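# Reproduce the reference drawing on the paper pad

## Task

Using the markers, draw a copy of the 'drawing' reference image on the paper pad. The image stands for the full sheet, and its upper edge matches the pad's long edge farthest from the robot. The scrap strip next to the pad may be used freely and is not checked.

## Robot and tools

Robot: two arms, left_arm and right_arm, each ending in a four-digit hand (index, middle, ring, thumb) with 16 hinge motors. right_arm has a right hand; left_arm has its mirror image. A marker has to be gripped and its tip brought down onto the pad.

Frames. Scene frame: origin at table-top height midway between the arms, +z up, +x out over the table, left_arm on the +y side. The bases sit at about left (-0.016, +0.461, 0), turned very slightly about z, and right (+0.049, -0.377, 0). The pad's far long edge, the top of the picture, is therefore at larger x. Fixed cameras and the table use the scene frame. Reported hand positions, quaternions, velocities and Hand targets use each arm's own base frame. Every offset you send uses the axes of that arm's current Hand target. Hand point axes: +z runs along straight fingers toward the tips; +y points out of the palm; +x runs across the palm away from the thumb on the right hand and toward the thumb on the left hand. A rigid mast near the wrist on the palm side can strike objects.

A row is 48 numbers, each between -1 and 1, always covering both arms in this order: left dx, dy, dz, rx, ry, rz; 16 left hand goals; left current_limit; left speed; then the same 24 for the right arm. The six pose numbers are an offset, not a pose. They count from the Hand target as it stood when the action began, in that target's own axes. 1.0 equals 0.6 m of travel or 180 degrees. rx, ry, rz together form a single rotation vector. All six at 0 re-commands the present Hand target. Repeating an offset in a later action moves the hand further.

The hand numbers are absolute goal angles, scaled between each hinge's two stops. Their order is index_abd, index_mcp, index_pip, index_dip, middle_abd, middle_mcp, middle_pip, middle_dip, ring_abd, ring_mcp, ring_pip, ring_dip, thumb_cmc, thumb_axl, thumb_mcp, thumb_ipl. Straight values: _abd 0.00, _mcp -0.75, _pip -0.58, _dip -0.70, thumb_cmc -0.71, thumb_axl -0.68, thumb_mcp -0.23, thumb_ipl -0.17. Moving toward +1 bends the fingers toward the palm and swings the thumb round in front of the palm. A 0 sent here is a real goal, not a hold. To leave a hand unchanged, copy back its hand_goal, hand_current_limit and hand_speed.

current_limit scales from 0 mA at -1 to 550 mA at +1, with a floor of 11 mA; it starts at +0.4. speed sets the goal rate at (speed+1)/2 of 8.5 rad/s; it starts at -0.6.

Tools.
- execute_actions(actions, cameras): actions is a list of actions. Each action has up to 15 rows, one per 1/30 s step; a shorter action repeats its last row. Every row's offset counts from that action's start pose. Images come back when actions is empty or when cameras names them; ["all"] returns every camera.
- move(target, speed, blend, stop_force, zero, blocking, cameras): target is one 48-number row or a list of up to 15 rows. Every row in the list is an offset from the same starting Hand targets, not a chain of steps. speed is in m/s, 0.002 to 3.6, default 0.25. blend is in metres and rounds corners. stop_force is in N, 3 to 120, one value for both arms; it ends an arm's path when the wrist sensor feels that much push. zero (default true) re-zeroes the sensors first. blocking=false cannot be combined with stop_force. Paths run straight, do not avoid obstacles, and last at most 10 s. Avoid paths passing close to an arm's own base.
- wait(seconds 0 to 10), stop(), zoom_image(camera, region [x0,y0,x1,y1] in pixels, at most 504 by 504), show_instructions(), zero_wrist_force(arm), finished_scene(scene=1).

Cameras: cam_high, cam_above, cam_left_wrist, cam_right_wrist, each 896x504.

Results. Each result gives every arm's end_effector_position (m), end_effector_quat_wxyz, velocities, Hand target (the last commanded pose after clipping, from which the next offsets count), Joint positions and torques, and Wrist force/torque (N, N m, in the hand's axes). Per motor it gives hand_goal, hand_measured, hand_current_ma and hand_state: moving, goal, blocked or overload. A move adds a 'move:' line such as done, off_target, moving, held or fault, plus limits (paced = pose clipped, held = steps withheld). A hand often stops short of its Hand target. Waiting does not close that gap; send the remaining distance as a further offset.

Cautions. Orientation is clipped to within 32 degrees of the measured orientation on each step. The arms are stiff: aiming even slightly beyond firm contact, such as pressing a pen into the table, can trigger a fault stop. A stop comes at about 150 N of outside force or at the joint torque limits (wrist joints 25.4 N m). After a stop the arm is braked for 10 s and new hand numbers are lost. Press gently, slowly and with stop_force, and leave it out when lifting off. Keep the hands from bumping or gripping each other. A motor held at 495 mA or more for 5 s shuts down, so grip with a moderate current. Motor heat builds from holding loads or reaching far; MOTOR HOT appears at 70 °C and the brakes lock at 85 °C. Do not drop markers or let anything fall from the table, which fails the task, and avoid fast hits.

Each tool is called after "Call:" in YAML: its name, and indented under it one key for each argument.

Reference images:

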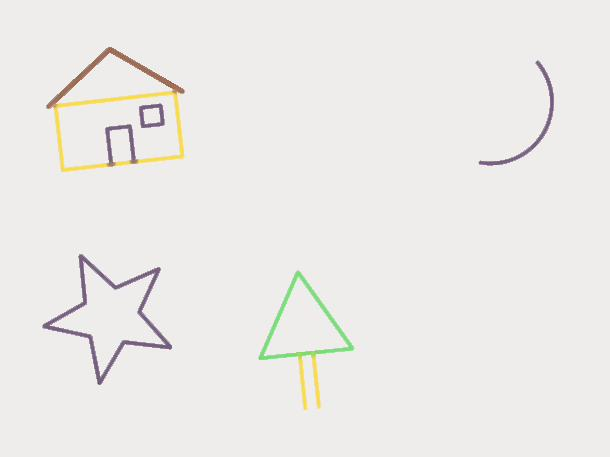

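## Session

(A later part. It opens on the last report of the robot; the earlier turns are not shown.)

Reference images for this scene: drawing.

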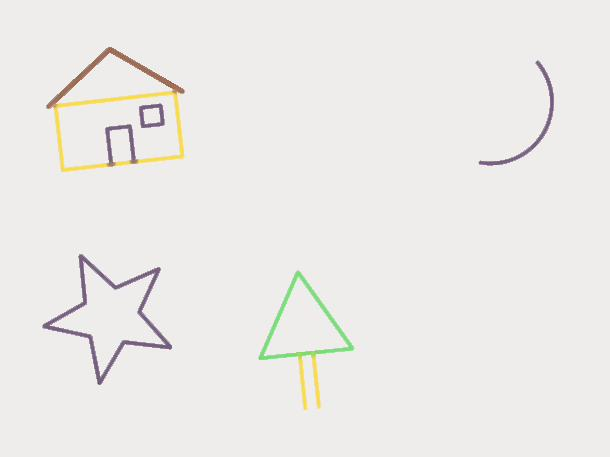

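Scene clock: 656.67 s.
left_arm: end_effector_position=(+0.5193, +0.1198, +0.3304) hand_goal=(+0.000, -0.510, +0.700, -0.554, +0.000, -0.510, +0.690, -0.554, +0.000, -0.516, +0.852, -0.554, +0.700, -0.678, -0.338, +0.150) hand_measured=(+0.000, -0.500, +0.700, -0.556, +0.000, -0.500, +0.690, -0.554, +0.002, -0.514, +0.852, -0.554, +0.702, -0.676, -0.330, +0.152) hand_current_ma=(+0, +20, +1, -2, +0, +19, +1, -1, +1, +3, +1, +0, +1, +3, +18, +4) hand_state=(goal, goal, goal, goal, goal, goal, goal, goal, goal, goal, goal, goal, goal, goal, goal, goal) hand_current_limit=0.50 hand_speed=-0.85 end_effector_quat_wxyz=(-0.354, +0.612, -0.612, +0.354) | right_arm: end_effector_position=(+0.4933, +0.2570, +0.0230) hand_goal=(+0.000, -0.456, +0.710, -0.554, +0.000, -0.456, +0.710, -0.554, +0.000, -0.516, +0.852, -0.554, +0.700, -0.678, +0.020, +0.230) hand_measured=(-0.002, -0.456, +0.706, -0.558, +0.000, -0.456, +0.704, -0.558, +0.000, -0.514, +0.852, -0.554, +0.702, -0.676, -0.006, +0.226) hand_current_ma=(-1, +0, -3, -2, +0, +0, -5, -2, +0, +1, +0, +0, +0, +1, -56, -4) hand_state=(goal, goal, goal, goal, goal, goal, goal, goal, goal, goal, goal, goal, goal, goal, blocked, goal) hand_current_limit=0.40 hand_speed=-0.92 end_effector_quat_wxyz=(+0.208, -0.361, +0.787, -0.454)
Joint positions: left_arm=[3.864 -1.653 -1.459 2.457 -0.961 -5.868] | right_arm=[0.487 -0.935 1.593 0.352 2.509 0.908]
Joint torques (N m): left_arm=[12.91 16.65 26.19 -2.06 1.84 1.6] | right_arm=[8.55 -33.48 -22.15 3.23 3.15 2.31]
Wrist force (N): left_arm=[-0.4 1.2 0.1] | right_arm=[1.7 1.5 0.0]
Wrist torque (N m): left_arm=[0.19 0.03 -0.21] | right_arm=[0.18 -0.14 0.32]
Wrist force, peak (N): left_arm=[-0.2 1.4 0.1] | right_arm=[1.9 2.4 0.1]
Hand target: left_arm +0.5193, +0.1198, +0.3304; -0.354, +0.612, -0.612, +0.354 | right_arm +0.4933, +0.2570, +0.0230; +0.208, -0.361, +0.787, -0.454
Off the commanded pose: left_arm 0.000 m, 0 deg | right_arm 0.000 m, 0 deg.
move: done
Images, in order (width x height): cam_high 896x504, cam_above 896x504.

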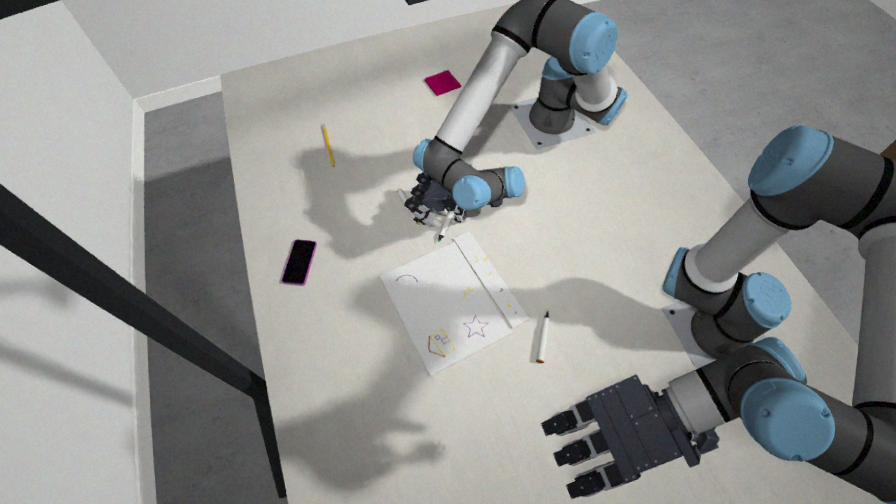

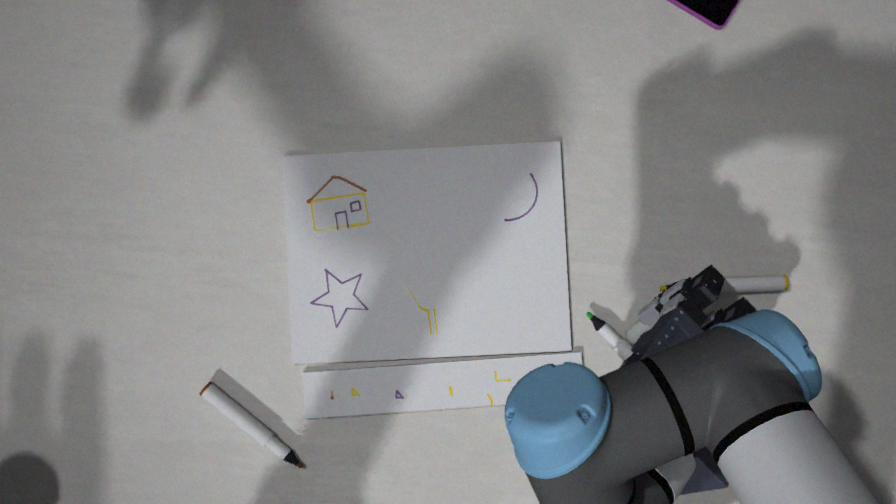

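Call:
move:
  target: [0,0,0,0,0,0, 0,-0.51,0.70,-0.554,0,-0.51,0.69,-0.554,0,-0.516,0.852,-0.554,0.70,-0.678,-0.338,0.15,0.5,-0.85, 0,0,0,0,0,0, 0,-0.456,0.711,-0.554,0,-0.456,0.711,-0.554,0,-0.516,0.852,-0.554,0.70,-0.678,0.16,0.22,0.74,-0.92]

Call:
move:
  target: [0,0,0,0,0,0, 0,-0.51,0.70,-0.554,0,-0.51,0.69,-0.554,0,-0.516,0.852,-0.554,0.70,-0.678,-0.338,0.15,0.5,-0.85, 0,-0.00577,-0.00333,0,0,0, 0,-0.456,0.711,-0.554,0,-0.456,0.711,-0.554,0,-0.516,0.852,-0.554,0.70,-0.678,0.16,0.22,0.74,-0.92]
  speed: 0.02

Call:
move:
  target: [0,0,0,0,0,0, 0,-0.51,0.70,-0.554,0,-0.51,0.69,-0.554,0,-0.516,0.852,-0.554,0.70,-0.678,-0.338,0.15,0.5,-0.85, 0,0,0,0,0,0, 0,-0.406,0.741,-0.554,0,-0.406,0.741,-0.554,0,-0.516,0.852,-0.554,0.70,-0.678,0.20,0.24,0.74,-0.92]
  cameras: ["cam_above","cam_high"]

Call:
zoom_image:
  camera: "cam_high"
  region: [380, 150, 500, 250]

Call:
zoom_image:
  camera: "cam_above"
  region: [560, 220, 820, 460]

Scene clock: 657.87 s.
left_arm: end_effector_position=(+0.5193, +0.1198, +0.3304) hand_goal=(+0.000, -0.510, +0.700, -0.554, +0.000, -0.510, +0.690, -0.554, +0.000, -0.516, +0.852, -0.554, +0.700, -0.678, -0.338, +0.150) hand_measured=(+0.000, -0.500, +0.700, -0.556, +0.000, -0.500, +0.690, -0.554, +0.002, -0.514, +0.852, -0.554, +0.702, -0.676, -0.330, +0.152) hand_current_ma=(+0, +20, +1, -2, +0, +19, +1, -1, +1, +3, +1, +0, +1, +3, +18, +4) hand_state=(goal, goal, goal, goal, goal, goal, goal, goal, goal, goal, goal, goal, goal, goal, goal, goal) hand_current_limit=0.50 hand_speed=-0.85 end_effector_quat_wxyz=(-0.354, +0.612, -0.612, +0.354) | right_arm: end_effector_position=(+0.4933, +0.2570, +0.0230) hand_goal=(+0.000, -0.456, +0.710, -0.554, +0.000, -0.456, +0.710, -0.554, +0.000, -0.516, +0.852, -0.554, +0.700, -0.678, +0.160, +0.220) hand_measured=(-0.002, -0.470, +0.706, -0.556, +0.000, -0.470, +0.704, -0.558, +0.000, -0.514, +0.852, -0.554, +0.702, -0.676, +0.024, +0.208) hand_current_ma=(-1, -17, -3, -1, +0, -17, -5, -2, +0, +1, +0, +0, +1, +1, -478, -21) hand_state=(goal, goal, goal, goal, goal, goal, goal, goal, goal, goal, goal, goal, goal, goal, blocked, goal) hand_current_limit=0.74 hand_speed=-0.92 end_effector_quat_wxyz=(+0.208, -0.361, +0.787, -0.454)
Joint positions: left_arm=[3.864 -1.653 -1.459 2.457 -0.961 -5.868] | right_arm=[0.487 -0.935 1.593 0.352 2.509 0.908]
Joint torques (N m): left_arm=[12.23 17.01 26.62 -2.14 1.83 1.55] | right_arm=[6.87 -32.26 -19.56 2.95 2.54 1.97]
Wrist force (N): left_arm=[-0.1 1.1 -0.2] | right_arm=[2.0 -4.5 -5.3]
Wrist torque (N m): left_arm=[0.21 -0.02 -0.18] | right_arm=[-0.15 -0.16 0.30]
Wrist force, peak (N): left_arm=[-0.4 1.4 0.2] | right_arm=[1.6 -4.5 -5.4]
Hand target: left_arm +0.5193, +0.1198, +0.3304; -0.354, +0.612, -0.612, +0.354 | right_arm +0.4933, +0.2570, +0.0230; +0.208, -0.361, +0.787, -0.454
Off the commanded pose: left_arm 0.000 m, 0 deg | right_arm 0.000 m, 0 deg.
move: done

Scene clock: 658.60 s.
left_arm: end_effector_position=(+0.5193, +0.1198, +0.3304) hand_goal=(+0.000, -0.510, +0.700, -0.554, +0.000, -0.510, +0.690, -0.554, +0.000, -0.516, +0.852, -0.554, +0.700, -0.678, -0.338, +0.150) hand_measured=(+0.000, -0.500, +0.700, -0.556, +0.000, -0.500, +0.690, -0.554, +0.002, -0.514, +0.852, -0.554, +0.702, -0.676, -0.330, +0.152) hand_current_ma=(+0, +20, +1, -2, +0, +19, +1, -1, +1, +3, +1, +0, +1, +3, +18, +4) hand_state=(goal, goal, goal, goal, goal, goal, goal, goal, goal, goal, goal, goal, goal, goal, goal, goal) hand_current_limit=0.50 hand_speed=-0.85 end_effector_quat_wxyz=(-0.354, +0.612, -0.612, +0.354) | right_arm: end_effector_position=(+0.4933, +0.2570, +0.0267) hand_goal=(+0.000, -0.456, +0.710, -0.554, +0.000, -0.456, +0.710, -0.554, +0.000, -0.516, +0.852, -0.554, +0.700, -0.678, +0.160, +0.220) hand_measured=(-0.002, -0.486, +0.690, -0.564, +0.000, -0.482, +0.688, -0.564, +0.000, -0.514, +0.852, -0.554, +0.702, -0.676, +0.052, +0.194) hand_current_ma=(-1, -54, -27, -9, +0, -42, -32, -11, +0, +1, +0, +0, +1, +1, -459, -60) hand_state=(goal, blocked, blocked, goal, goal, blocked, blocked, goal, goal, goal, goal, goal, goal, goal, blocked, blocked) hand_current_limit=0.74 hand_speed=-0.92 end_effector_quat_wxyz=(+0.208, -0.361, +0.787, -0.454)
Joint positions: left_arm=[3.864 -1.653 -1.459 2.457 -0.961 -5.868] | right_arm=[0.487 -0.94 1.59 0.359 2.509 0.908]
Joint torques (N m): left_arm=[14.87 17.7 26.23 -2.18 1.8 1.66] | right_arm=[2.91 -54.87 -22.53 3.47 1.99 0.83]
Wrist force (N): left_arm=[-0.4 1.1 0.0] | right_arm=[1.7 2.2 0.2]
Wrist torque (N m): left_arm=[0.19 0.03 -0.21] | right_arm=[0.25 -0.15 0.33]
Wrist force, peak (N): left_arm=[-0.3 1.4 -0.2] | right_arm=[1.9 -4.3 -5.7]
Hand target: left_arm +0.5193, +0.1198, +0.3304; -0.354, +0.612, -0.612, +0.354 | right_arm +0.4933, +0.2570, +0.0269; +0.208, -0.361, +0.787, -0.454
Off the commanded pose: left_arm 0.000 m, 0 deg | right_arm 0.000 m, 0 deg.
move: done

Scene clock: 659.10 s.
left_arm: end_effector_position=(+0.5193, +0.1198, +0.3304) hand_goal=(+0.000, -0.510, +0.700, -0.554, +0.000, -0.510, +0.690, -0.554, +0.000, -0.516, +0.852, -0.554, +0.700, -0.678, -0.338, +0.150) hand_measured=(+0.000, -0.500, +0.700, -0.556, +0.000, -0.500, +0.690, -0.554, +0.002, -0.514, +0.852, -0.554, +0.702, -0.676, -0.330, +0.152) hand_current_ma=(+0, +20, +1, -2, +0, +19, +1, -1, +1, +3, +1, +0, +1, +3, +18, +4) hand_state=(goal, goal, goal, goal, goal, goal, goal, goal, goal, goal, goal, goal, goal, goal, goal, goal) hand_current_limit=0.50 hand_speed=-0.85 end_effector_quat_wxyz=(-0.354, +0.612, -0.612, +0.354) | right_arm: end_effector_position=(+0.4933, +0.2570, +0.0269) hand_goal=(+0.000, -0.406, +0.740, -0.554, +0.000, -0.406, +0.740, -0.554, +0.000, -0.516, +0.852, -0.554, +0.700, -0.678, +0.200, +0.240) hand_measured=(-0.002, -0.484, +0.690, -0.564, +0.000, -0.478, +0.688, -0.568, +0.000, -0.514, +0.852, -0.554, +0.702, -0.676, +0.052, +0.194) hand_current_ma=(-1, -217, -101, -11, +0, -191, -110, -15, +0, +1, +0, +0, +1, +1, -479, -140) hand_state=(goal, blocked, blocked, goal, goal, blocked, blocked, goal, goal, goal, goal, goal, goal, goal, blocked, blocked) hand_current_limit=0.74 hand_speed=-0.92 end_effector_quat_wxyz=(+0.208, -0.361, +0.787, -0.454)
Joint positions: left_arm=[3.864 -1.653 -1.459 2.457 -0.961 -5.868] | right_arm=[0.487 -0.941 1.59 0.36 2.509 0.908]
Joint torques (N m): left_arm=[12.11 17.75 25.83 -2.13 1.74 1.79] | right_arm=[1.69 -53.86 -22.22 3.44 1.31 0.2]
Wrist force (N): left_arm=[-0.3 1.2 0.0] | right_arm=[1.5 2.0 0.3]
Wrist torque (N m): left_arm=[0.20 0.01 -0.20] | right_arm=[0.21 -0.12 0.30]
Wrist force, peak (N): left_arm=[-0.2 1.3 0.1] | right_arm=[1.7 2.3 0.7]
Hand target: left_arm +0.5193, +0.1198, +0.3304; -0.354, +0.612, -0.612, +0.354 | right_arm +0.4933, +0.2570, +0.0269; +0.208, -0.361, +0.787, -0.454
Off the commanded pose: left_arm 0.000 m, 0 deg | right_arm 0.000 m, 0 deg.
move: done
Images, in order (width x height): cam_high 896x504, cam_above 896x504.

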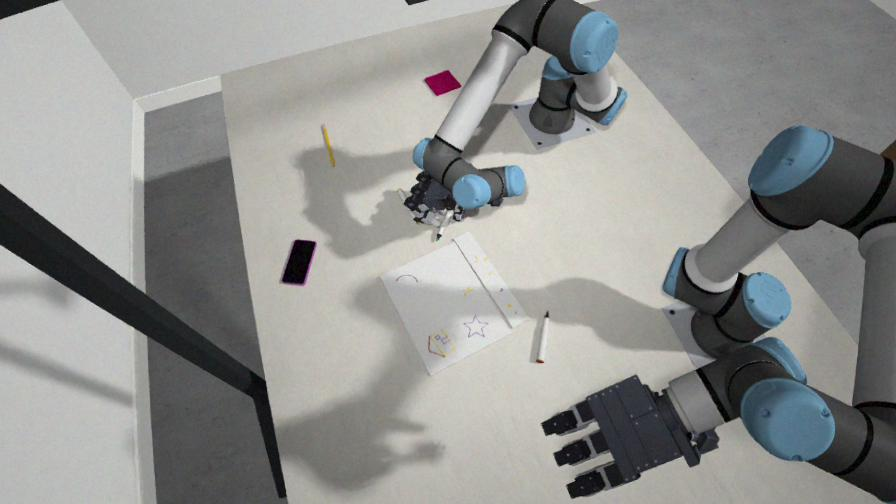

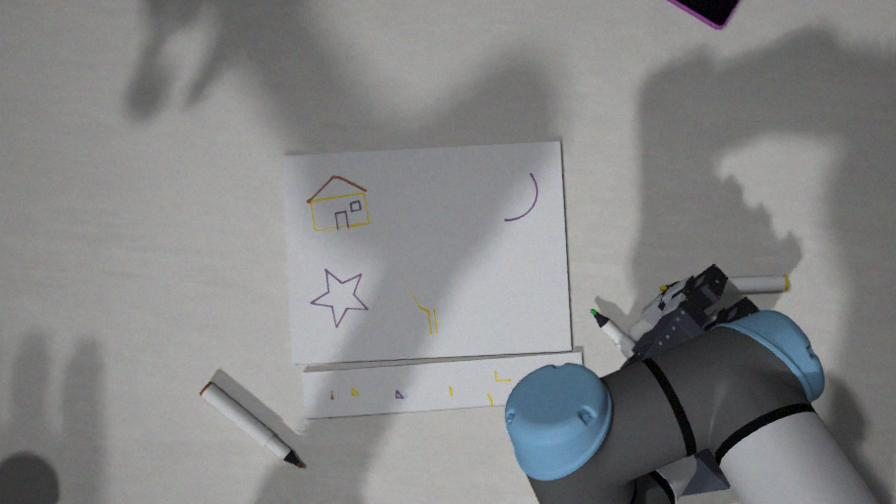

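Scaled by 4.200 from the camera's 896x504 image, which has a finer 1280x720 frame.

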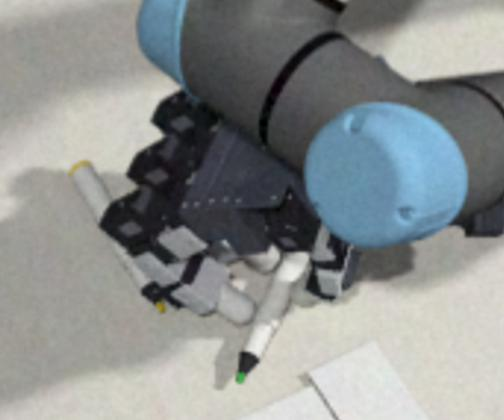

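Scaled by 1.938 from the camera's 896x504 image, which has a finer 1280x720 frame.

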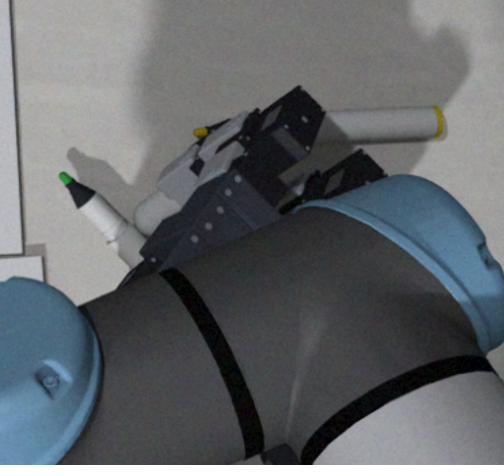

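Call:
move:
  target:
    - [0,0,0,0,0,0, 0,-0.51,0.70,-0.554,0,-0.51,0.69,-0.554,0,-0.516,0.852,-0.554,0.70,-0.678,-0.338,0.15,0.5,-0.85, 0,-0.13437,-0.07758,0,0,0, 0,-0.406,0.741,-0.554,0,-0.406,0.741,-0.554,0,-0.516,0.852,-0.554,0.70,-0.678,0.20,0.24,0.74,-0.92]
    - [0,0,0,0,0,0, 0,-0.51,0.70,-0.554,0,-0.51,0.69,-0.554,0,-0.516,0.852,-0.554,0.70,-0.678,-0.338,0.15,0.5,-0.85, 0.00155,-0.28674,-0.14699,0,-0.31633,-0.18264, 0,-0.406,0.741,-0.554,0,-0.406,0.741,-0.554,0,-0.516,0.852,-0.554,0.70,-0.678,0.20,0.24,0.74,-0.92]
    - [0,0,0,0,0,0, 0,-0.51,0.70,-0.554,0,-0.51,0.69,-0.554,0,-0.516,0.852,-0.554,0.70,-0.678,-0.338,0.15,0.5,-0.85, -0.23446,-0.10118,-0.4017,0.52217,-0.36479,-0.52476, 0,-0.406,0.741,-0.554,0,-0.406,0.741,-0.554,0,-0.516,0.852,-0.554,0.70,-0.678,0.20,0.24,0.74,-0.92]
    - [0,0,0,0,0,0, 0,-0.51,0.70,-0.554,0,-0.51,0.69,-0.554,0,-0.516,0.852,-0.554,0.70,-0.678,-0.338,0.15,0.5,-0.85, -0.26268,0.08435,-0.38973,0.52217,-0.36479,-0.52476, 0,-0.406,0.741,-0.554,0,-0.406,0.741,-0.554,0,-0.516,0.852,-0.554,0.70,-0.678,0.20,0.24,0.74,-0.92]
  speed: [0.1,0.3,0.35,0.12]
  blend: [0.03,0.04,0.02,0]
  cameras: ["cam_above","cam_high"]

Call:
zoom_image:
  camera: "cam_above"
  region: [280, 240, 600, 440]

Scene clock: 668.53 s.
left_arm: end_effector_position=(+0.5193, +0.1198, +0.3304) hand_goal=(+0.000, -0.510, +0.700, -0.554, +0.000, -0.510, +0.690, -0.554, +0.000, -0.516, +0.852, -0.554, +0.700, -0.678, -0.338, +0.150) hand_measured=(+0.000, -0.500, +0.700, -0.556, +0.000, -0.500, +0.690, -0.554, +0.002, -0.514, +0.852, -0.554, +0.702, -0.676, -0.330, +0.152) hand_current_ma=(+0, +20, +1, -2, +0, +19, +1, -1, +1, +3, +1, +0, +1, +3, +18, +4) hand_state=(goal, goal, goal, goal, goal, goal, goal, goal, goal, goal, goal, goal, goal, goal, goal, goal) hand_current_limit=0.50 hand_speed=-0.85 end_effector_quat_wxyz=(-0.354, +0.612, -0.612, +0.354) | right_arm: end_effector_position=(+0.4235, +0.5250, +0.1002) hand_goal=(+0.000, -0.406, +0.740, -0.554, +0.000, -0.406, +0.740, -0.554, +0.000, -0.516, +0.852, -0.554, +0.700, -0.678, +0.200, +0.240) hand_measured=(-0.002, -0.484, +0.690, -0.564, +0.000, -0.478, +0.688, -0.568, +0.000, -0.514, +0.852, -0.554, +0.702, -0.676, +0.052, +0.194) hand_current_ma=(-1, -217, -101, -11, +0, -190, -110, -16, +0, +1, +0, +0, +1, +1, -478, -140) hand_state=(goal, blocked, blocked, goal, goal, blocked, blocked, goal, goal, goal, goal, goal, goal, goal, blocked, blocked) hand_current_limit=0.74 hand_speed=-0.92 end_effector_quat_wxyz=(-0.333, +0.646, +0.373, +0.576)
Joint positions: left_arm=[3.864 -1.653 -1.459 2.457 -0.961 -5.868] | right_arm=[0.696 -1.134 2.004 -0.748 1.222 -1.611]
Joint torques (N m): left_arm=[12.01 17.04 25.87 -1.98 1.66 1.65] | right_arm=[7.21 -23.23 -22.77 -3.97 1.66 1.77]
Wrist force (N): left_arm=[-0.4 1.1 -0.1] | right_arm=[0.3 1.1 -0.5]
Wrist torque (N m): left_arm=[0.20 0.02 -0.20] | right_arm=[0.17 0.04 0.12]
Wrist force, peak (N): left_arm=[-0.3 1.5 0.0] | right_arm=[2.7 1.9 0.3]
Hand target: left_arm +0.5193, +0.1198, +0.3304; -0.354, +0.612, -0.612, +0.354 | right_arm +0.4235, +0.5251, +0.1001; -0.333, +0.646, +0.373, +0.576
Off the commanded pose: left_arm 0.000 m, 0 deg | right_arm 0.000 m, 0 deg.
move: done
Images, in order (width x height): cam_high 896x504, cam_above 896x504.

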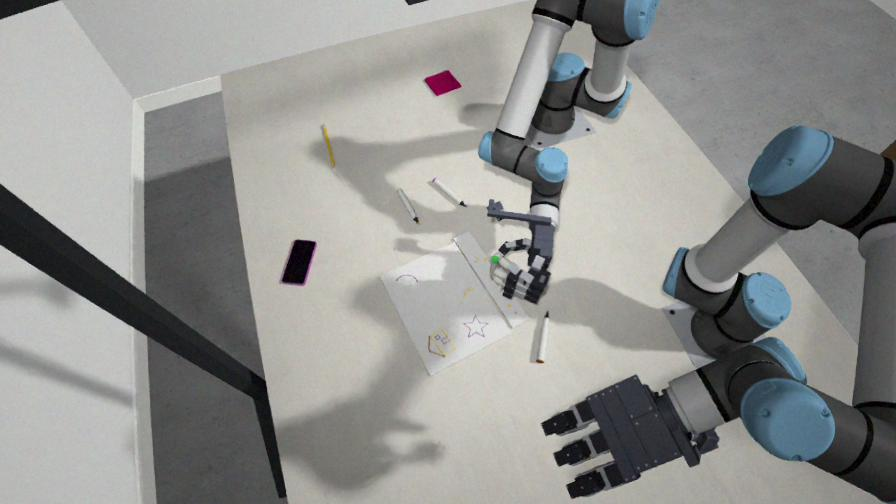

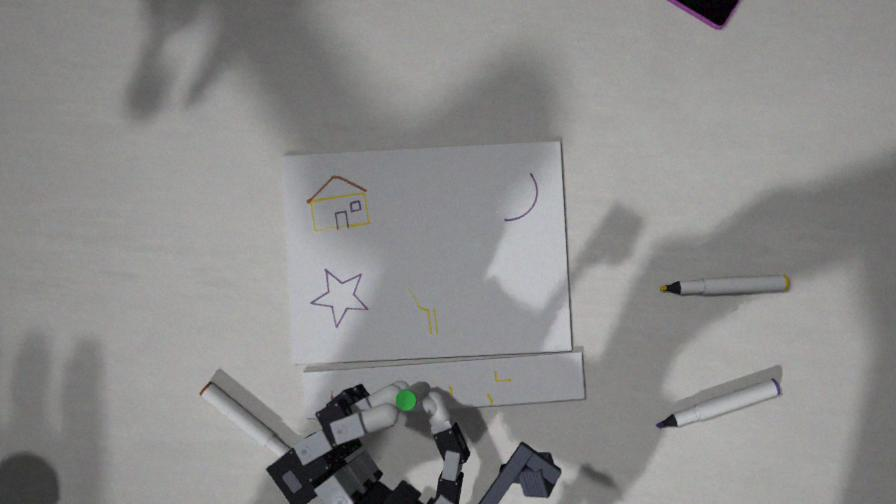

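Scaled by 1.575 from the camera's 896x504 image, which has a finer 1280x720 frame.

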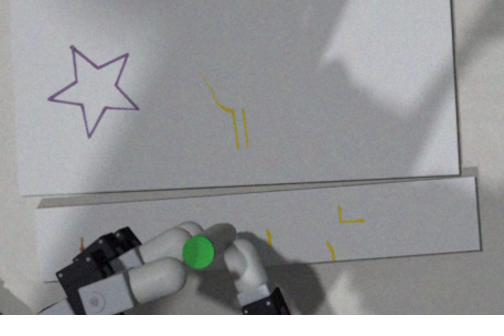

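Call:
move:
  target: [0,0,0,0,0,0, 0,-0.51,0.70,-0.554,0,-0.51,0.69,-0.554,0,-0.516,0.852,-0.554,0.70,-0.678,-0.338,0.15,0.5,-0.85, -0.02484,0,0.00283,0,0,0, 0,-0.406,0.741,-0.554,0,-0.406,0.741,-0.554,0,-0.516,0.852,-0.554,0.70,-0.678,0.20,0.24,0.74,-0.92]
  speed: 0.03
  stop_force: 3

Call:
move:
  target: [0,0,0,0,0,0, 0,-0.51,0.70,-0.554,0,-0.51,0.69,-0.554,0,-0.516,0.852,-0.554,0.70,-0.678,-0.338,0.15,0.5,-0.85, -0.04968,0,0.00566,0,0,0, 0,-0.406,0.741,-0.554,0,-0.406,0.741,-0.554,0,-0.516,0.852,-0.554,0.70,-0.678,0.20,0.24,0.74,-0.92]
  speed: 0.01
  stop_force: 3

Scene clock: 670.93 s.
left_arm: end_effector_position=(+0.5193, +0.1198, +0.3304) hand_goal=(+0.000, -0.510, +0.700, -0.554, +0.000, -0.510, +0.690, -0.554, +0.000, -0.516, +0.852, -0.554, +0.700, -0.678, -0.338, +0.150) hand_measured=(+0.000, -0.500, +0.700, -0.556, +0.000, -0.500, +0.690, -0.554, +0.002, -0.514, +0.852, -0.554, +0.702, -0.676, -0.330, +0.152) hand_current_ma=(+0, +20, +1, -2, +0, +19, +1, -1, +1, +3, +1, +0, +1, +3, +18, +4) hand_state=(goal, goal, goal, goal, goal, goal, goal, goal, goal, goal, goal, goal, goal, goal, goal, goal) hand_current_limit=0.50 hand_speed=-0.85 end_effector_quat_wxyz=(-0.354, +0.612, -0.612, +0.354) | right_arm: end_effector_position=(+0.4235, +0.5251, +0.0851) hand_goal=(+0.000, -0.406, +0.740, -0.554, +0.000, -0.406, +0.740, -0.554, +0.000, -0.516, +0.852, -0.554, +0.700, -0.678, +0.200, +0.240) hand_measured=(-0.002, -0.484, +0.690, -0.564, +0.000, -0.478, +0.688, -0.568, +0.000, -0.514, +0.852, -0.554, +0.702, -0.676, +0.052, +0.194) hand_current_ma=(-1, -217, -101, -11, +0, -190, -110, -16, +0, +1, +0, +0, +1, +1, -479, -140) hand_state=(goal, blocked, blocked, goal, goal, blocked, blocked, goal, goal, goal, goal, goal, goal, goal, blocked, blocked) hand_current_limit=0.74 hand_speed=-0.92 end_effector_quat_wxyz=(-0.333, +0.646, +0.373, +0.576)
Joint positions: left_arm=[3.864 -1.653 -1.459 2.457 -0.961 -5.868] | right_arm=[0.696 -1.104 2.011 -0.786 1.222 -1.611]
Joint torques (N m): left_arm=[12.68 18.3 26.04 -1.96 1.62 1.59] | right_arm=[8.74 -25.33 -8.11 -3.81 1.83 1.33]
Wrist force (N): left_arm=[-0.1 1.4 -0.1] | right_arm=[0.1 1.2 -0.3]
Wrist torque (N m): left_arm=[0.23 -0.01 -0.19] | right_arm=[0.18 0.07 0.11]
Wrist force, peak (N): left_arm=[-0.6 1.4 0.0] | right_arm=[0.2 1.3 -0.7]
Hand target: left_arm +0.5193, +0.1198, +0.3304; -0.354, +0.612, -0.612, +0.354 | right_arm +0.4235, +0.5251, +0.0851; -0.333, +0.646, +0.373, +0.576
Off the commanded pose: left_arm 0.000 m, 0 deg | right_arm 0.000 m, 0 deg.
move: done

Scene clock: 672.53 s.
left_arm: end_effector_position=(+0.5193, +0.1198, +0.3304) hand_goal=(+0.000, -0.510, +0.700, -0.554, +0.000, -0.510, +0.690, -0.554, +0.000, -0.516, +0.852, -0.554, +0.700, -0.678, -0.338, +0.150) hand_measured=(+0.000, -0.500, +0.700, -0.556, +0.000, -0.500, +0.690, -0.554, +0.002, -0.514, +0.852, -0.554, +0.702, -0.676, -0.330, +0.152) hand_current_ma=(+0, +20, +1, -2, +0, +19, +1, -1, +1, +3, +1, +0, +1, +3, +18, +4) hand_state=(goal, goal, goal, goal, goal, goal, goal, goal, goal, goal, goal, goal, goal, goal, goal, goal) hand_current_limit=0.50 hand_speed=-0.85 end_effector_quat_wxyz=(-0.354, +0.612, -0.612, +0.354) | right_arm: end_effector_position=(+0.4235, +0.5251, +0.0824) hand_goal=(+0.000, -0.406, +0.740, -0.554, +0.000, -0.406, +0.740, -0.554, +0.000, -0.516, +0.852, -0.554, +0.700, -0.678, +0.200, +0.240) hand_measured=(-0.002, -0.484, +0.690, -0.564, +0.000, -0.478, +0.688, -0.568, +0.000, -0.514, +0.852, -0.554, +0.702, -0.674, +0.052, +0.194) hand_current_ma=(-1, -217, -101, -11, +0, -190, -110, -16, +0, +1, +0, +0, +1, +4, -478, -140) hand_state=(goal, blocked, blocked, goal, goal, blocked, blocked, goal, goal, goal, goal, goal, goal, goal, blocked, blocked) hand_current_limit=0.74 hand_speed=-0.92 end_effector_quat_wxyz=(-0.333, +0.646, +0.373, +0.576)
Joint positions: left_arm=[3.864 -1.653 -1.459 2.457 -0.961 -5.868] | right_arm=[0.696 -1.098 2.013 -0.793 1.222 -1.611]
Joint torques (N m): left_arm=[12.61 17.15 25.98 -1.97 1.55 1.57] | right_arm=[6.72 -45.22 -19.71 0.76 1.7 1.39]
Wrist force (N): left_arm=[-0.2 1.1 0.2] | right_arm=[2.5 0.9 -0.5]
Wrist torque (N m): left_arm=[0.16 0.00 -0.19] | right_arm=[0.17 0.05 0.07]
Wrist force, peak (N): left_arm=[-0.4 1.4 0.0] | right_arm=[4.2 1.0 -0.3]
Hand target: left_arm +0.5193, +0.1198, +0.3304; -0.354, +0.612, -0.612, +0.354 | right_arm +0.4235, +0.5251, +0.0824; -0.333, +0.646, +0.373, +0.576 (not the last commanded pose)
Off the commanded pose: left_arm 0.000 m, 0 deg | right_arm 0.027 m, 0 deg.
move: contact (right_arm)

Call:
move:
  target:
    - [0,0,0,0,0,0, 0,-0.51,0.70,-0.554,0,-0.51,0.69,-0.554,0,-0.516,0.852,-0.554,0.70,-0.678,-0.338,0.15,0.5,-0.85, 0.000497,0,-0.0000566,0,0,0, 0,-0.406,0.741,-0.554,0,-0.406,0.741,-0.554,0,-0.516,0.852,-0.554,0.70,-0.678,0.20,0.24,0.74,-0.92]
    - [0,0,0,0,0,0, 0,-0.51,0.70,-0.554,0,-0.51,0.69,-0.554,0,-0.516,0.852,-0.554,0.70,-0.678,-0.338,0.15,0.5,-0.85, -0.000703,0.008088,-0.010589,0,0,0, 0,-0.406,0.741,-0.554,0,-0.406,0.741,-0.554,0,-0.516,0.852,-0.554,0.70,-0.678,0.20,0.24,0.74,-0.92]
    - [0,0,0,0,0,0, 0,-0.51,0.70,-0.554,0,-0.51,0.69,-0.554,0,-0.516,0.852,-0.554,0.70,-0.678,-0.338,0.15,0.5,-0.85, -0.000016,0.016038,-0.004562,0,0,0, 0,-0.406,0.741,-0.554,0,-0.406,0.741,-0.554,0,-0.516,0.852,-0.554,0.70,-0.678,0.20,0.24,0.74,-0.92]
    - [0,0,0,0,0,0, 0,-0.51,0.70,-0.554,0,-0.51,0.69,-0.554,0,-0.516,0.852,-0.554,0.70,-0.678,-0.338,0.15,0.5,-0.85, 0.000497,0,-0.0000566,0,0,0, 0,-0.406,0.741,-0.554,0,-0.406,0.741,-0.554,0,-0.516,0.852,-0.554,0.70,-0.678,0.20,0.24,0.74,-0.92]
  speed: 0.03

Call:
move:
  target:
    - [0,0,0,0,0,0, 0,-0.51,0.70,-0.554,0,-0.51,0.69,-0.554,0,-0.516,0.852,-0.554,0.70,-0.678,-0.338,0.15,0.5,-0.85, 0.0414,0,-0.00472,0,0,0, 0,-0.406,0.741,-0.554,0,-0.406,0.741,-0.554,0,-0.516,0.852,-0.554,0.70,-0.678,0.20,0.24,0.74,-0.92]
    - [0,0,0,0,0,0, 0,-0.51,0.70,-0.554,0,-0.51,0.69,-0.554,0,-0.516,0.852,-0.554,0.70,-0.678,-0.338,0.15,0.5,-0.85, 0.04011,0.13333,-0.23702,0,0,0, 0,-0.406,0.741,-0.554,0,-0.406,0.741,-0.554,0,-0.516,0.852,-0.554,0.70,-0.678,0.20,0.24,0.74,-0.92]
  speed: [0.08,0.25]
  blend: [0.01,0]
  cameras: ["cam_above","cam_high"]

Call:
zoom_image:
  camera: "cam_above"
  region: [380, 340, 500, 420]

Call:
zoom_image:
  camera: "cam_above"
  region: [280, 130, 600, 430]

Scene clock: 676.33 s.
left_arm: end_effector_position=(+0.5193, +0.1198, +0.3304) hand_goal=(+0.000, -0.510, +0.700, -0.554, +0.000, -0.510, +0.690, -0.554, +0.000, -0.516, +0.852, -0.554, +0.700, -0.678, -0.338, +0.150) hand_measured=(+0.000, -0.500, +0.700, -0.556, +0.000, -0.500, +0.690, -0.554, +0.002, -0.514, +0.852, -0.554, +0.702, -0.676, -0.330, +0.152) hand_current_ma=(+0, +20, +1, -2, +0, +19, +1, -1, +1, +3, +1, +0, +1, +3, +18, +4) hand_state=(goal, goal, goal, goal, goal, goal, goal, goal, goal, goal, goal, goal, goal, goal, goal, goal) hand_current_limit=0.50 hand_speed=-0.85 end_effector_quat_wxyz=(-0.354, +0.612, -0.612, +0.354) | right_arm: end_effector_position=(+0.4236, +0.5250, +0.0827) hand_goal=(+0.000, -0.406, +0.740, -0.554, +0.000, -0.406, +0.740, -0.554, +0.000, -0.516, +0.852, -0.554, +0.700, -0.678, +0.200, +0.240) hand_measured=(-0.002, -0.484, +0.694, -0.564, +0.000, -0.478, +0.688, -0.570, +0.000, -0.514, +0.852, -0.554, +0.702, -0.674, +0.052, +0.194) hand_current_ma=(-1, -217, -92, -11, +0, -190, -110, -18, +0, +1, +0, +0, +1, +4, -478, -140) hand_state=(goal, blocked, blocked, goal, goal, blocked, blocked, goal, goal, goal, goal, goal, goal, goal, blocked, blocked) hand_current_limit=0.74 hand_speed=-0.92 end_effector_quat_wxyz=(-0.333, +0.646, +0.373, +0.576)
Joint positions: left_arm=[3.864 -1.653 -1.459 2.457 -0.961 -5.868] | right_arm=[0.696 -1.099 2.012 -0.792 1.221 -1.611]
Joint torques (N m): left_arm=[11.65 18.38 26.21 -1.77 1.37 1.84] | right_arm=[8.21 -25.17 -22.04 0.03 1.55 2.05]
Wrist force (N): left_arm=[-0.4 1.0 -0.1] | right_arm=[0.9 1.1 -0.3]
Wrist torque (N m): left_arm=[0.18 0.03 -0.21] | right_arm=[0.14 0.02 0.10]
Wrist force, peak (N): left_arm=[-0.5 1.5 0.1] | right_arm=[2.6 1.3 -0.7]
Hand target: left_arm +0.5193, +0.1198, +0.3304; -0.354, +0.612, -0.612, +0.354 | right_arm +0.4235, +0.5251, +0.0827; -0.333, +0.646, +0.373, +0.576
Off the commanded pose: left_arm 0.000 m, 0 deg | right_arm 0.000 m, 0 deg.
move: done

Scene clock: 678.20 s.
left_arm: end_effector_position=(+0.5193, +0.1198, +0.3304) hand_goal=(+0.000, -0.510, +0.700, -0.554, +0.000, -0.510, +0.690, -0.554, +0.000, -0.516, +0.852, -0.554, +0.700, -0.678, -0.338, +0.150) hand_measured=(+0.000, -0.500, +0.700, -0.556, +0.000, -0.500, +0.690, -0.554, +0.002, -0.514, +0.852, -0.554, +0.702, -0.676, -0.330, +0.152) hand_current_ma=(+0, +20, +1, -2, +0, +19, +1, -1, +1, +3, +1, +0, +1, +3, +18, +4) hand_state=(goal, goal, goal, goal, goal, goal, goal, goal, goal, goal, goal, goal, goal, goal, goal, goal) hand_current_limit=0.50 hand_speed=-0.85 end_effector_quat_wxyz=(-0.354, +0.612, -0.612, +0.354) | right_arm: end_effector_position=(+0.4236, +0.3652, +0.1227) hand_goal=(+0.000, -0.406, +0.740, -0.554, +0.000, -0.406, +0.740, -0.554, +0.000, -0.516, +0.852, -0.554, +0.700, -0.678, +0.200, +0.240) hand_measured=(-0.002, -0.484, +0.694, -0.566, +0.000, -0.478, +0.688, -0.570, +0.000, -0.514, +0.852, -0.554, +0.702, -0.674, +0.052, +0.194) hand_current_ma=(-1, -217, -92, -12, +0, -190, -110, -18, +0, +1, +0, +0, +1, +4, -479, -140) hand_state=(goal, blocked, blocked, goal, goal, blocked, blocked, goal, goal, goal, goal, goal, goal, goal, blocked, blocked) hand_current_limit=0.74 hand_speed=-0.92 end_effector_quat_wxyz=(-0.333, +0.646, +0.373, +0.576)
Joint positions: left_arm=[3.864 -1.653 -1.459 2.457 -0.961 -5.868] | right_arm=[0.298 -1.412 2.333 -0.765 0.827 -1.675]
Joint torques (N m): left_arm=[11.62 17.24 26.08 -2.16 1.5 1.85] | right_arm=[-9.04 -35.24 -5.81 0.68 -1.85 -2.86]
Wrist force (N): left_arm=[-0.3 1.2 -0.1] | right_arm=[-0.2 1.4 -0.5]
Wrist torque (N m): left_arm=[0.22 0.01 -0.20] | right_arm=[0.24 0.07 0.26]
Wrist force, peak (N): left_arm=[-0.5 1.5 -0.1] | right_arm=[-0.1 1.8 -1.5]
Hand target: left_arm +0.5193, +0.1198, +0.3304; -0.354, +0.612, -0.612, +0.354 | right_arm +0.4236, +0.3651, +0.1227; -0.333, +0.646, +0.373, +0.576
Off the commanded pose: left_arm 0.000 m, 0 deg | right_arm 0.000 m, 0 deg.
move: done
Images, in order (width x height): cam_high 896x504, cam_above 896x504.

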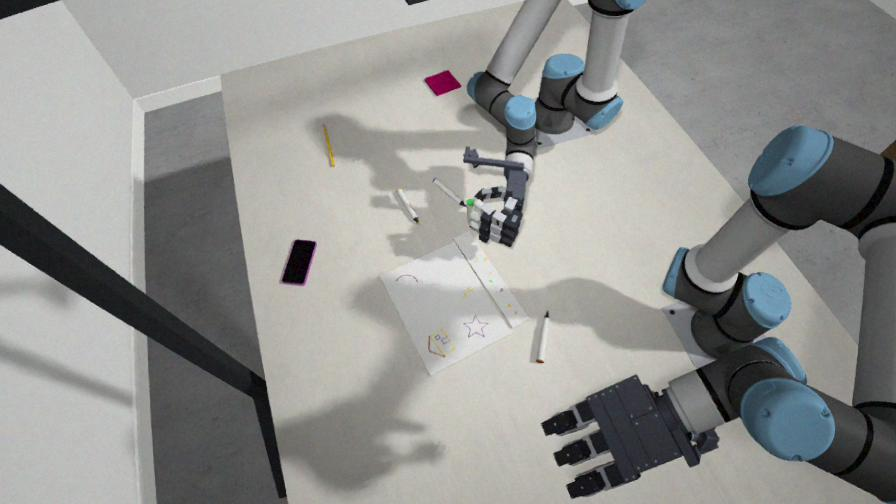

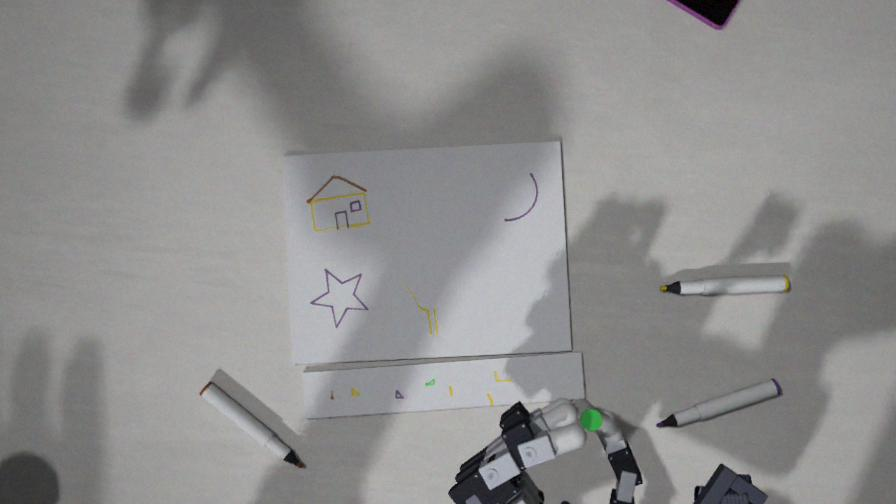

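Scaled by 4.200 from the camera's 896x504 image, which has a finer 1280x720 frame.

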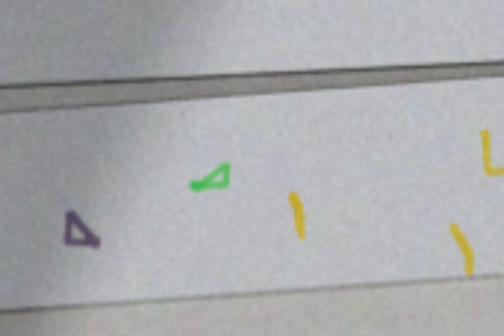

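Scaled by 1.575 from the camera's 896x504 image, which has a finer 1280x720 frame.

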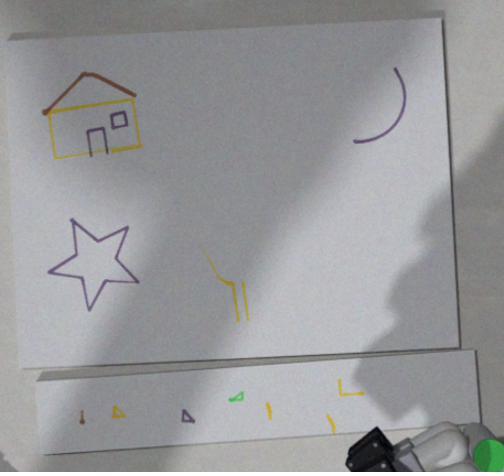

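Call:
zoom_image:
  camera: "cam_above"
  region: [415, 365, 445, 395]

Call:
zoom_image:
  camera: "cam_above"
  region: [390, 260, 470, 340]

Call:
zoom_image:
  camera: "cam_above"
  region: [270, 145, 300, 165]

Call:
zoom_image:
  camera: "cam_above"
  region: [280, 350, 310, 370]

Call:
zoom_image:
  camera: "cam_above"
  region: [545, 130, 575, 150]

Call:
zoom_image:
  camera: "cam_above"
  region: [555, 335, 585, 360]

Scaled by 16.800 from the camera's 896x504 image, which has a finer 1280x720 frame.

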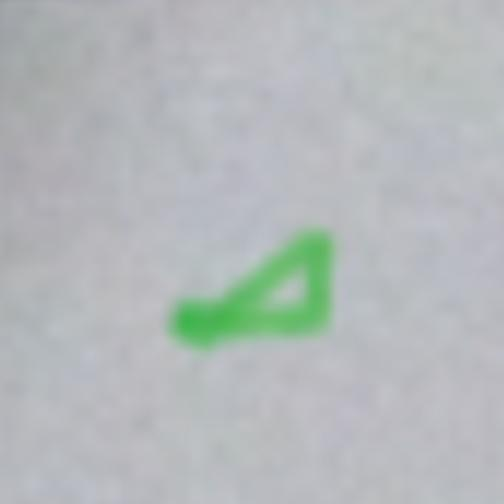

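Scaled by 6.300 from the camera's 896x504 image, which has a finer 1280x720 frame.

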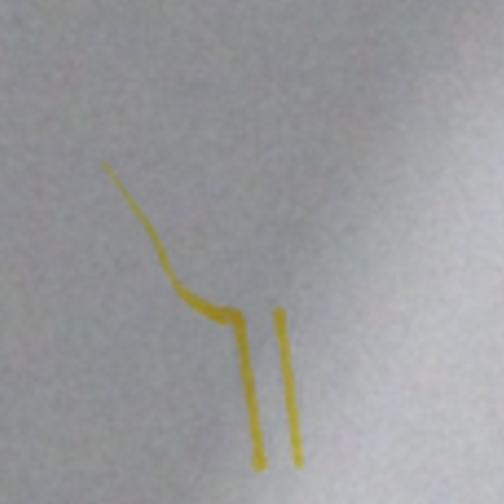

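Scaled by 16.800 from the camera's 896x504 image, which has a finer 1280x720 frame.

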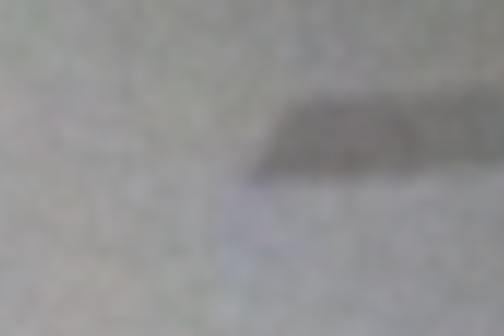

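Scaled by 16.800 from the camera's 896x504 image, which has a finer 1280x720 frame.

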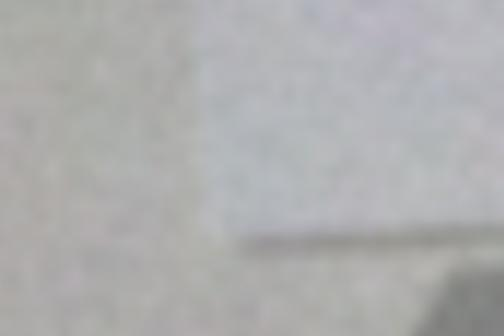

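Scaled by 16.800 from the camera's 896x504 image, which has a finer 1280x720 frame.

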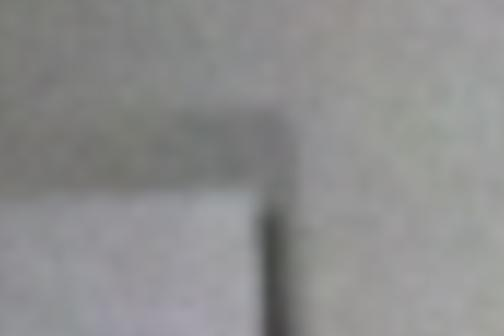

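Scaled by 16.800 from the camera's 896x504 image, which has a finer 1280x720 frame.

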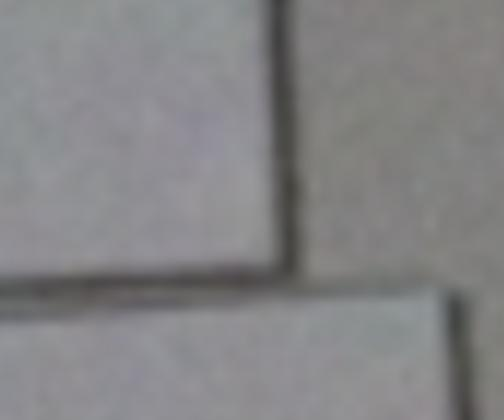

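Call:
move:
  target: [0,0,0,0,0,0, 0,-0.51,0.70,-0.554,0,-0.51,0.69,-0.554,0,-0.516,0.852,-0.554,0.70,-0.678,-0.338,0.15,0.5,-0.85, 0.01857,0.03127,0.35,0,0,0, 0,-0.406,0.741,-0.554,0,-0.406,0.741,-0.554,0,-0.516,0.852,-0.554,0.70,-0.678,0.20,0.24,0.74,-0.92]
  speed: 0.2
  cameras: ["cam_above","cam_high"]

Call:
zoom_image:
  camera: "cam_high"
  region: [370, 210, 550, 380]

Scene clock: 682.97 s.
left_arm: end_effector_position=(+0.5193, +0.1198, +0.3304) hand_goal=(+0.000, -0.510, +0.700, -0.554, +0.000, -0.510, +0.690, -0.554, +0.000, -0.516, +0.852, -0.554, +0.700, -0.678, -0.338, +0.150) hand_measured=(+0.000, -0.500, +0.700, -0.556, +0.000, -0.500, +0.690, -0.554, +0.002, -0.514, +0.852, -0.554, +0.702, -0.676, -0.330, +0.152) hand_current_ma=(+0, +20, +1, -2, +0, +19, +1, -1, +1, +3, +1, +0, +1, +3, +18, +4) hand_state=(goal, goal, goal, goal, goal, goal, goal, goal, goal, goal, goal, goal, goal, goal, goal, goal) hand_current_limit=0.50 hand_speed=-0.85 end_effector_quat_wxyz=(-0.354, +0.612, -0.612, +0.354) | right_arm: end_effector_position=(+0.5446, +0.5375, +0.1099) hand_goal=(+0.000, -0.406, +0.740, -0.554, +0.000, -0.406, +0.740, -0.554, +0.000, -0.516, +0.852, -0.554, +0.700, -0.678, +0.200, +0.240) hand_measured=(-0.002, -0.484, +0.694, -0.566, +0.000, -0.478, +0.688, -0.570, +0.000, -0.514, +0.852, -0.554, +0.702, -0.674, +0.052, +0.194) hand_current_ma=(-1, -217, -92, -12, +0, -190, -110, -18, +0, +1, +0, +0, +1, +4, -478, -140) hand_state=(goal, blocked, blocked, goal, goal, blocked, blocked, goal, goal, goal, goal, goal, goal, goal, blocked, blocked) hand_current_limit=0.74 hand_speed=-0.92 end_effector_quat_wxyz=(-0.333, +0.646, +0.373, +0.576)
Joint positions: left_arm=[3.864 -1.653 -1.459 2.457 -0.961 -5.868] | right_arm=[0.564 -0.999 1.733 -0.604 1.09 -1.629]
Joint torques (N m): left_arm=[9.93 17.94 26.31 -2.03 1.49 1.7] | right_arm=[9.11 -30.38 -22.21 0.03 1.38 -2.07]
Wrist force (N): left_arm=[-0.2 1.2 -0.1] | right_arm=[-0.1 1.1 -0.7]
Wrist torque (N m): left_arm=[0.20 -0.01 -0.19] | right_arm=[0.20 0.08 0.10]
Wrist force, peak (N): left_arm=[-0.5 1.4 0.0] | right_arm=[-0.2 1.2 -1.4]
Hand target: left_arm +0.5193, +0.1198, +0.3304; -0.354, +0.612, -0.612, +0.354 | right_arm +0.5447, +0.5376, +0.1099; -0.333, +0.646, +0.373, +0.576
Off the commanded pose: left_arm 0.000 m, 0 deg | right_arm 0.000 m, 0 deg.
move: done
Images, in order (width x height): cam_high 896x504, cam_above 896x504.

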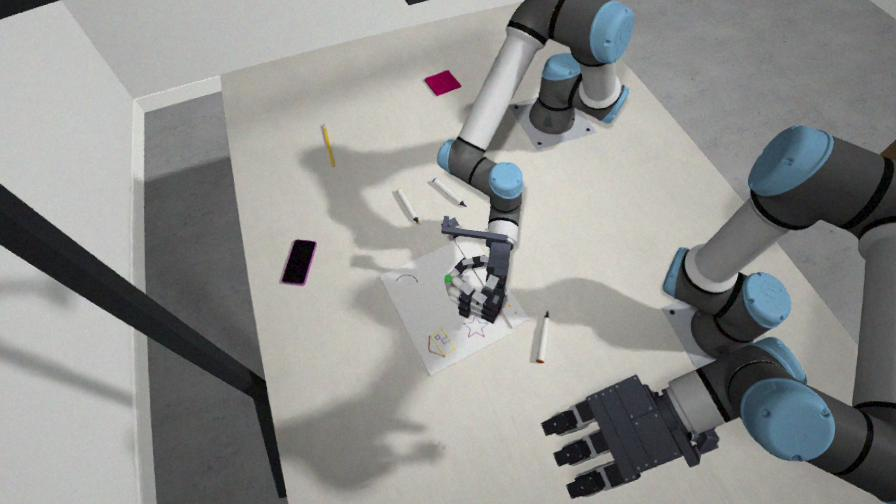

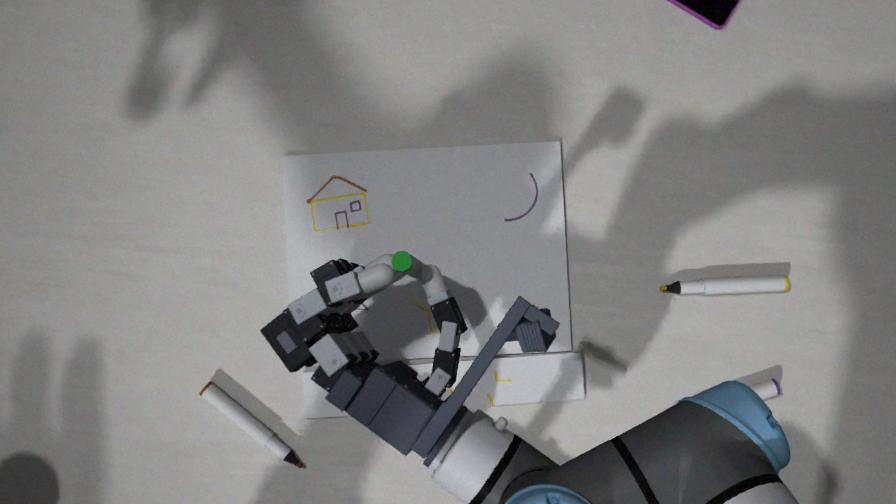

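Scaled by 2.800 from the camera's 896x504 image, which has a finer 1280x720 frame.

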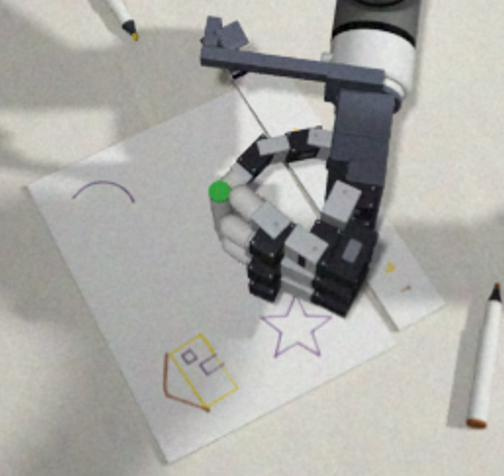

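Call:
move:
  target: [0,0,0,0,0,0, 0,-0.51,0.70,-0.554,0,-0.51,0.69,-0.554,0,-0.516,0.852,-0.554,0.70,-0.678,-0.338,0.15,0.5,-0.85, -0.03643,0,0.00415,0,0,0, 0,-0.406,0.741,-0.554,0,-0.406,0.741,-0.554,0,-0.516,0.852,-0.554,0.70,-0.678,0.20,0.24,0.74,-0.92]
  speed: 0.03
  stop_force: 3

Call:
move:
  target: [0,0,0,0,0,0, 0,-0.51,0.70,-0.554,0,-0.51,0.69,-0.554,0,-0.516,0.852,-0.554,0.70,-0.678,-0.338,0.15,0.5,-0.85, -0.01987,0,0.00226,0,0,0, 0,-0.406,0.741,-0.554,0,-0.406,0.741,-0.554,0,-0.516,0.852,-0.554,0.70,-0.678,0.20,0.24,0.74,-0.92]
  speed: 0.008
  stop_force: 3

Scene clock: 685.23 s.
left_arm: end_effector_position=(+0.5193, +0.1198, +0.3304) hand_goal=(+0.000, -0.510, +0.700, -0.554, +0.000, -0.510, +0.690, -0.554, +0.000, -0.516, +0.852, -0.554, +0.700, -0.678, -0.338, +0.150) hand_measured=(+0.000, -0.500, +0.700, -0.556, +0.000, -0.500, +0.690, -0.554, +0.002, -0.514, +0.852, -0.554, +0.702, -0.676, -0.330, +0.152) hand_current_ma=(+0, +20, +1, -2, +0, +19, +1, -1, +1, +3, +1, +0, +1, +3, +18, +4) hand_state=(goal, goal, goal, goal, goal, goal, goal, goal, goal, goal, goal, goal, goal, goal, goal, goal) hand_current_limit=0.50 hand_speed=-0.85 end_effector_quat_wxyz=(-0.354, +0.612, -0.612, +0.354) | right_arm: end_effector_position=(+0.5447, +0.5376, +0.0879) hand_goal=(+0.000, -0.406, +0.740, -0.554, +0.000, -0.406, +0.740, -0.554, +0.000, -0.516, +0.852, -0.554, +0.700, -0.678, +0.200, +0.240) hand_measured=(-0.002, -0.484, +0.694, -0.566, +0.000, -0.478, +0.688, -0.570, +0.000, -0.514, +0.852, -0.554, +0.702, -0.674, +0.052, +0.194) hand_current_ma=(-1, -217, -92, -12, +0, -190, -110, -18, +0, +1, +0, +0, +1, +4, -479, -140) hand_state=(goal, blocked, blocked, goal, goal, blocked, blocked, goal, goal, goal, goal, goal, goal, goal, blocked, blocked) hand_current_limit=0.74 hand_speed=-0.92 end_effector_quat_wxyz=(-0.333, +0.646, +0.373, +0.576)
Joint positions: left_arm=[3.864 -1.653 -1.459 2.457 -0.961 -5.868] | right_arm=[0.564 -0.963 1.743 -0.651 1.091 -1.63]
Joint torques (N m): left_arm=[11.11 17.99 26.26 -1.95 1.19 1.55] | right_arm=[6.79 -32.94 -7.47 -3.92 1.64 1.02]
Wrist force (N): left_arm=[-0.4 1.3 -0.1] | right_arm=[-0.1 1.2 -0.6]
Wrist torque (N m): left_arm=[0.23 0.02 -0.21] | right_arm=[0.21 0.08 0.10]
Wrist force, peak (N): left_arm=[-0.6 1.3 0.2] | right_arm=[0.0 1.4 -0.6]
Hand target: left_arm +0.5193, +0.1198, +0.3304; -0.354, +0.612, -0.612, +0.354 | right_arm +0.5447, +0.5376, +0.0879; -0.333, +0.646, +0.373, +0.576
Off the commanded pose: left_arm 0.000 m, 0 deg | right_arm 0.000 m, 0 deg.
move: done

Scene clock: 687.27 s.
left_arm: end_effector_position=(+0.5193, +0.1198, +0.3304) hand_goal=(+0.000, -0.510, +0.700, -0.554, +0.000, -0.510, +0.690, -0.554, +0.000, -0.516, +0.852, -0.554, +0.700, -0.678, -0.338, +0.150) hand_measured=(+0.000, -0.500, +0.700, -0.556, +0.000, -0.500, +0.690, -0.554, +0.002, -0.514, +0.852, -0.554, +0.702, -0.676, -0.330, +0.152) hand_current_ma=(+0, +20, +1, -2, +0, +19, +1, -1, +1, +3, +1, +0, +1, +3, +18, +4) hand_state=(goal, goal, goal, goal, goal, goal, goal, goal, goal, goal, goal, goal, goal, goal, goal, goal) hand_current_limit=0.50 hand_speed=-0.85 end_effector_quat_wxyz=(-0.354, +0.612, -0.612, +0.354) | right_arm: end_effector_position=(+0.5447, +0.5376, +0.0826) hand_goal=(+0.000, -0.406, +0.740, -0.554, +0.000, -0.406, +0.740, -0.554, +0.000, -0.516, +0.852, -0.554, +0.700, -0.678, +0.200, +0.240) hand_measured=(-0.002, -0.484, +0.694, -0.566, +0.000, -0.478, +0.688, -0.570, +0.000, -0.514, +0.852, -0.554, +0.704, -0.672, +0.052, +0.194) hand_current_ma=(-1, -217, -92, -12, +0, -190, -110, -18, +0, +1, +0, +0, +2, +5, -479, -140) hand_state=(goal, blocked, blocked, goal, goal, blocked, blocked, goal, goal, goal, goal, goal, goal, goal, blocked, blocked) hand_current_limit=0.74 hand_speed=-0.92 end_effector_quat_wxyz=(-0.333, +0.646, +0.373, +0.576)
Joint positions: left_arm=[3.864 -1.653 -1.459 2.457 -0.961 -5.868] | right_arm=[0.564 -0.954 1.746 -0.663 1.091 -1.629]
Joint torques (N m): left_arm=[11.8 17.83 25.96 -1.92 1.36 1.85] | right_arm=[7.67 -52.16 -21.77 1.1 1.78 1.86]
Wrist force (N): left_arm=[-0.3 1.1 0.1] | right_arm=[3.1 0.9 -0.5]
Wrist torque (N m): left_arm=[0.18 0.01 -0.20] | right_arm=[0.20 0.03 0.07]
Wrist force, peak (N): left_arm=[-0.5 1.4 0.1] | right_arm=[4.5 0.9 -0.4]
Hand target: left_arm +0.5193, +0.1198, +0.3304; -0.354, +0.612, -0.612, +0.354 | right_arm +0.5447, +0.5376, +0.0826; -0.333, +0.646, +0.373, +0.576 (not the last commanded pose)
Off the commanded pose: left_arm 0.000 m, 0 deg | right_arm 0.007 m, 0 deg.
move: contact (right_arm)


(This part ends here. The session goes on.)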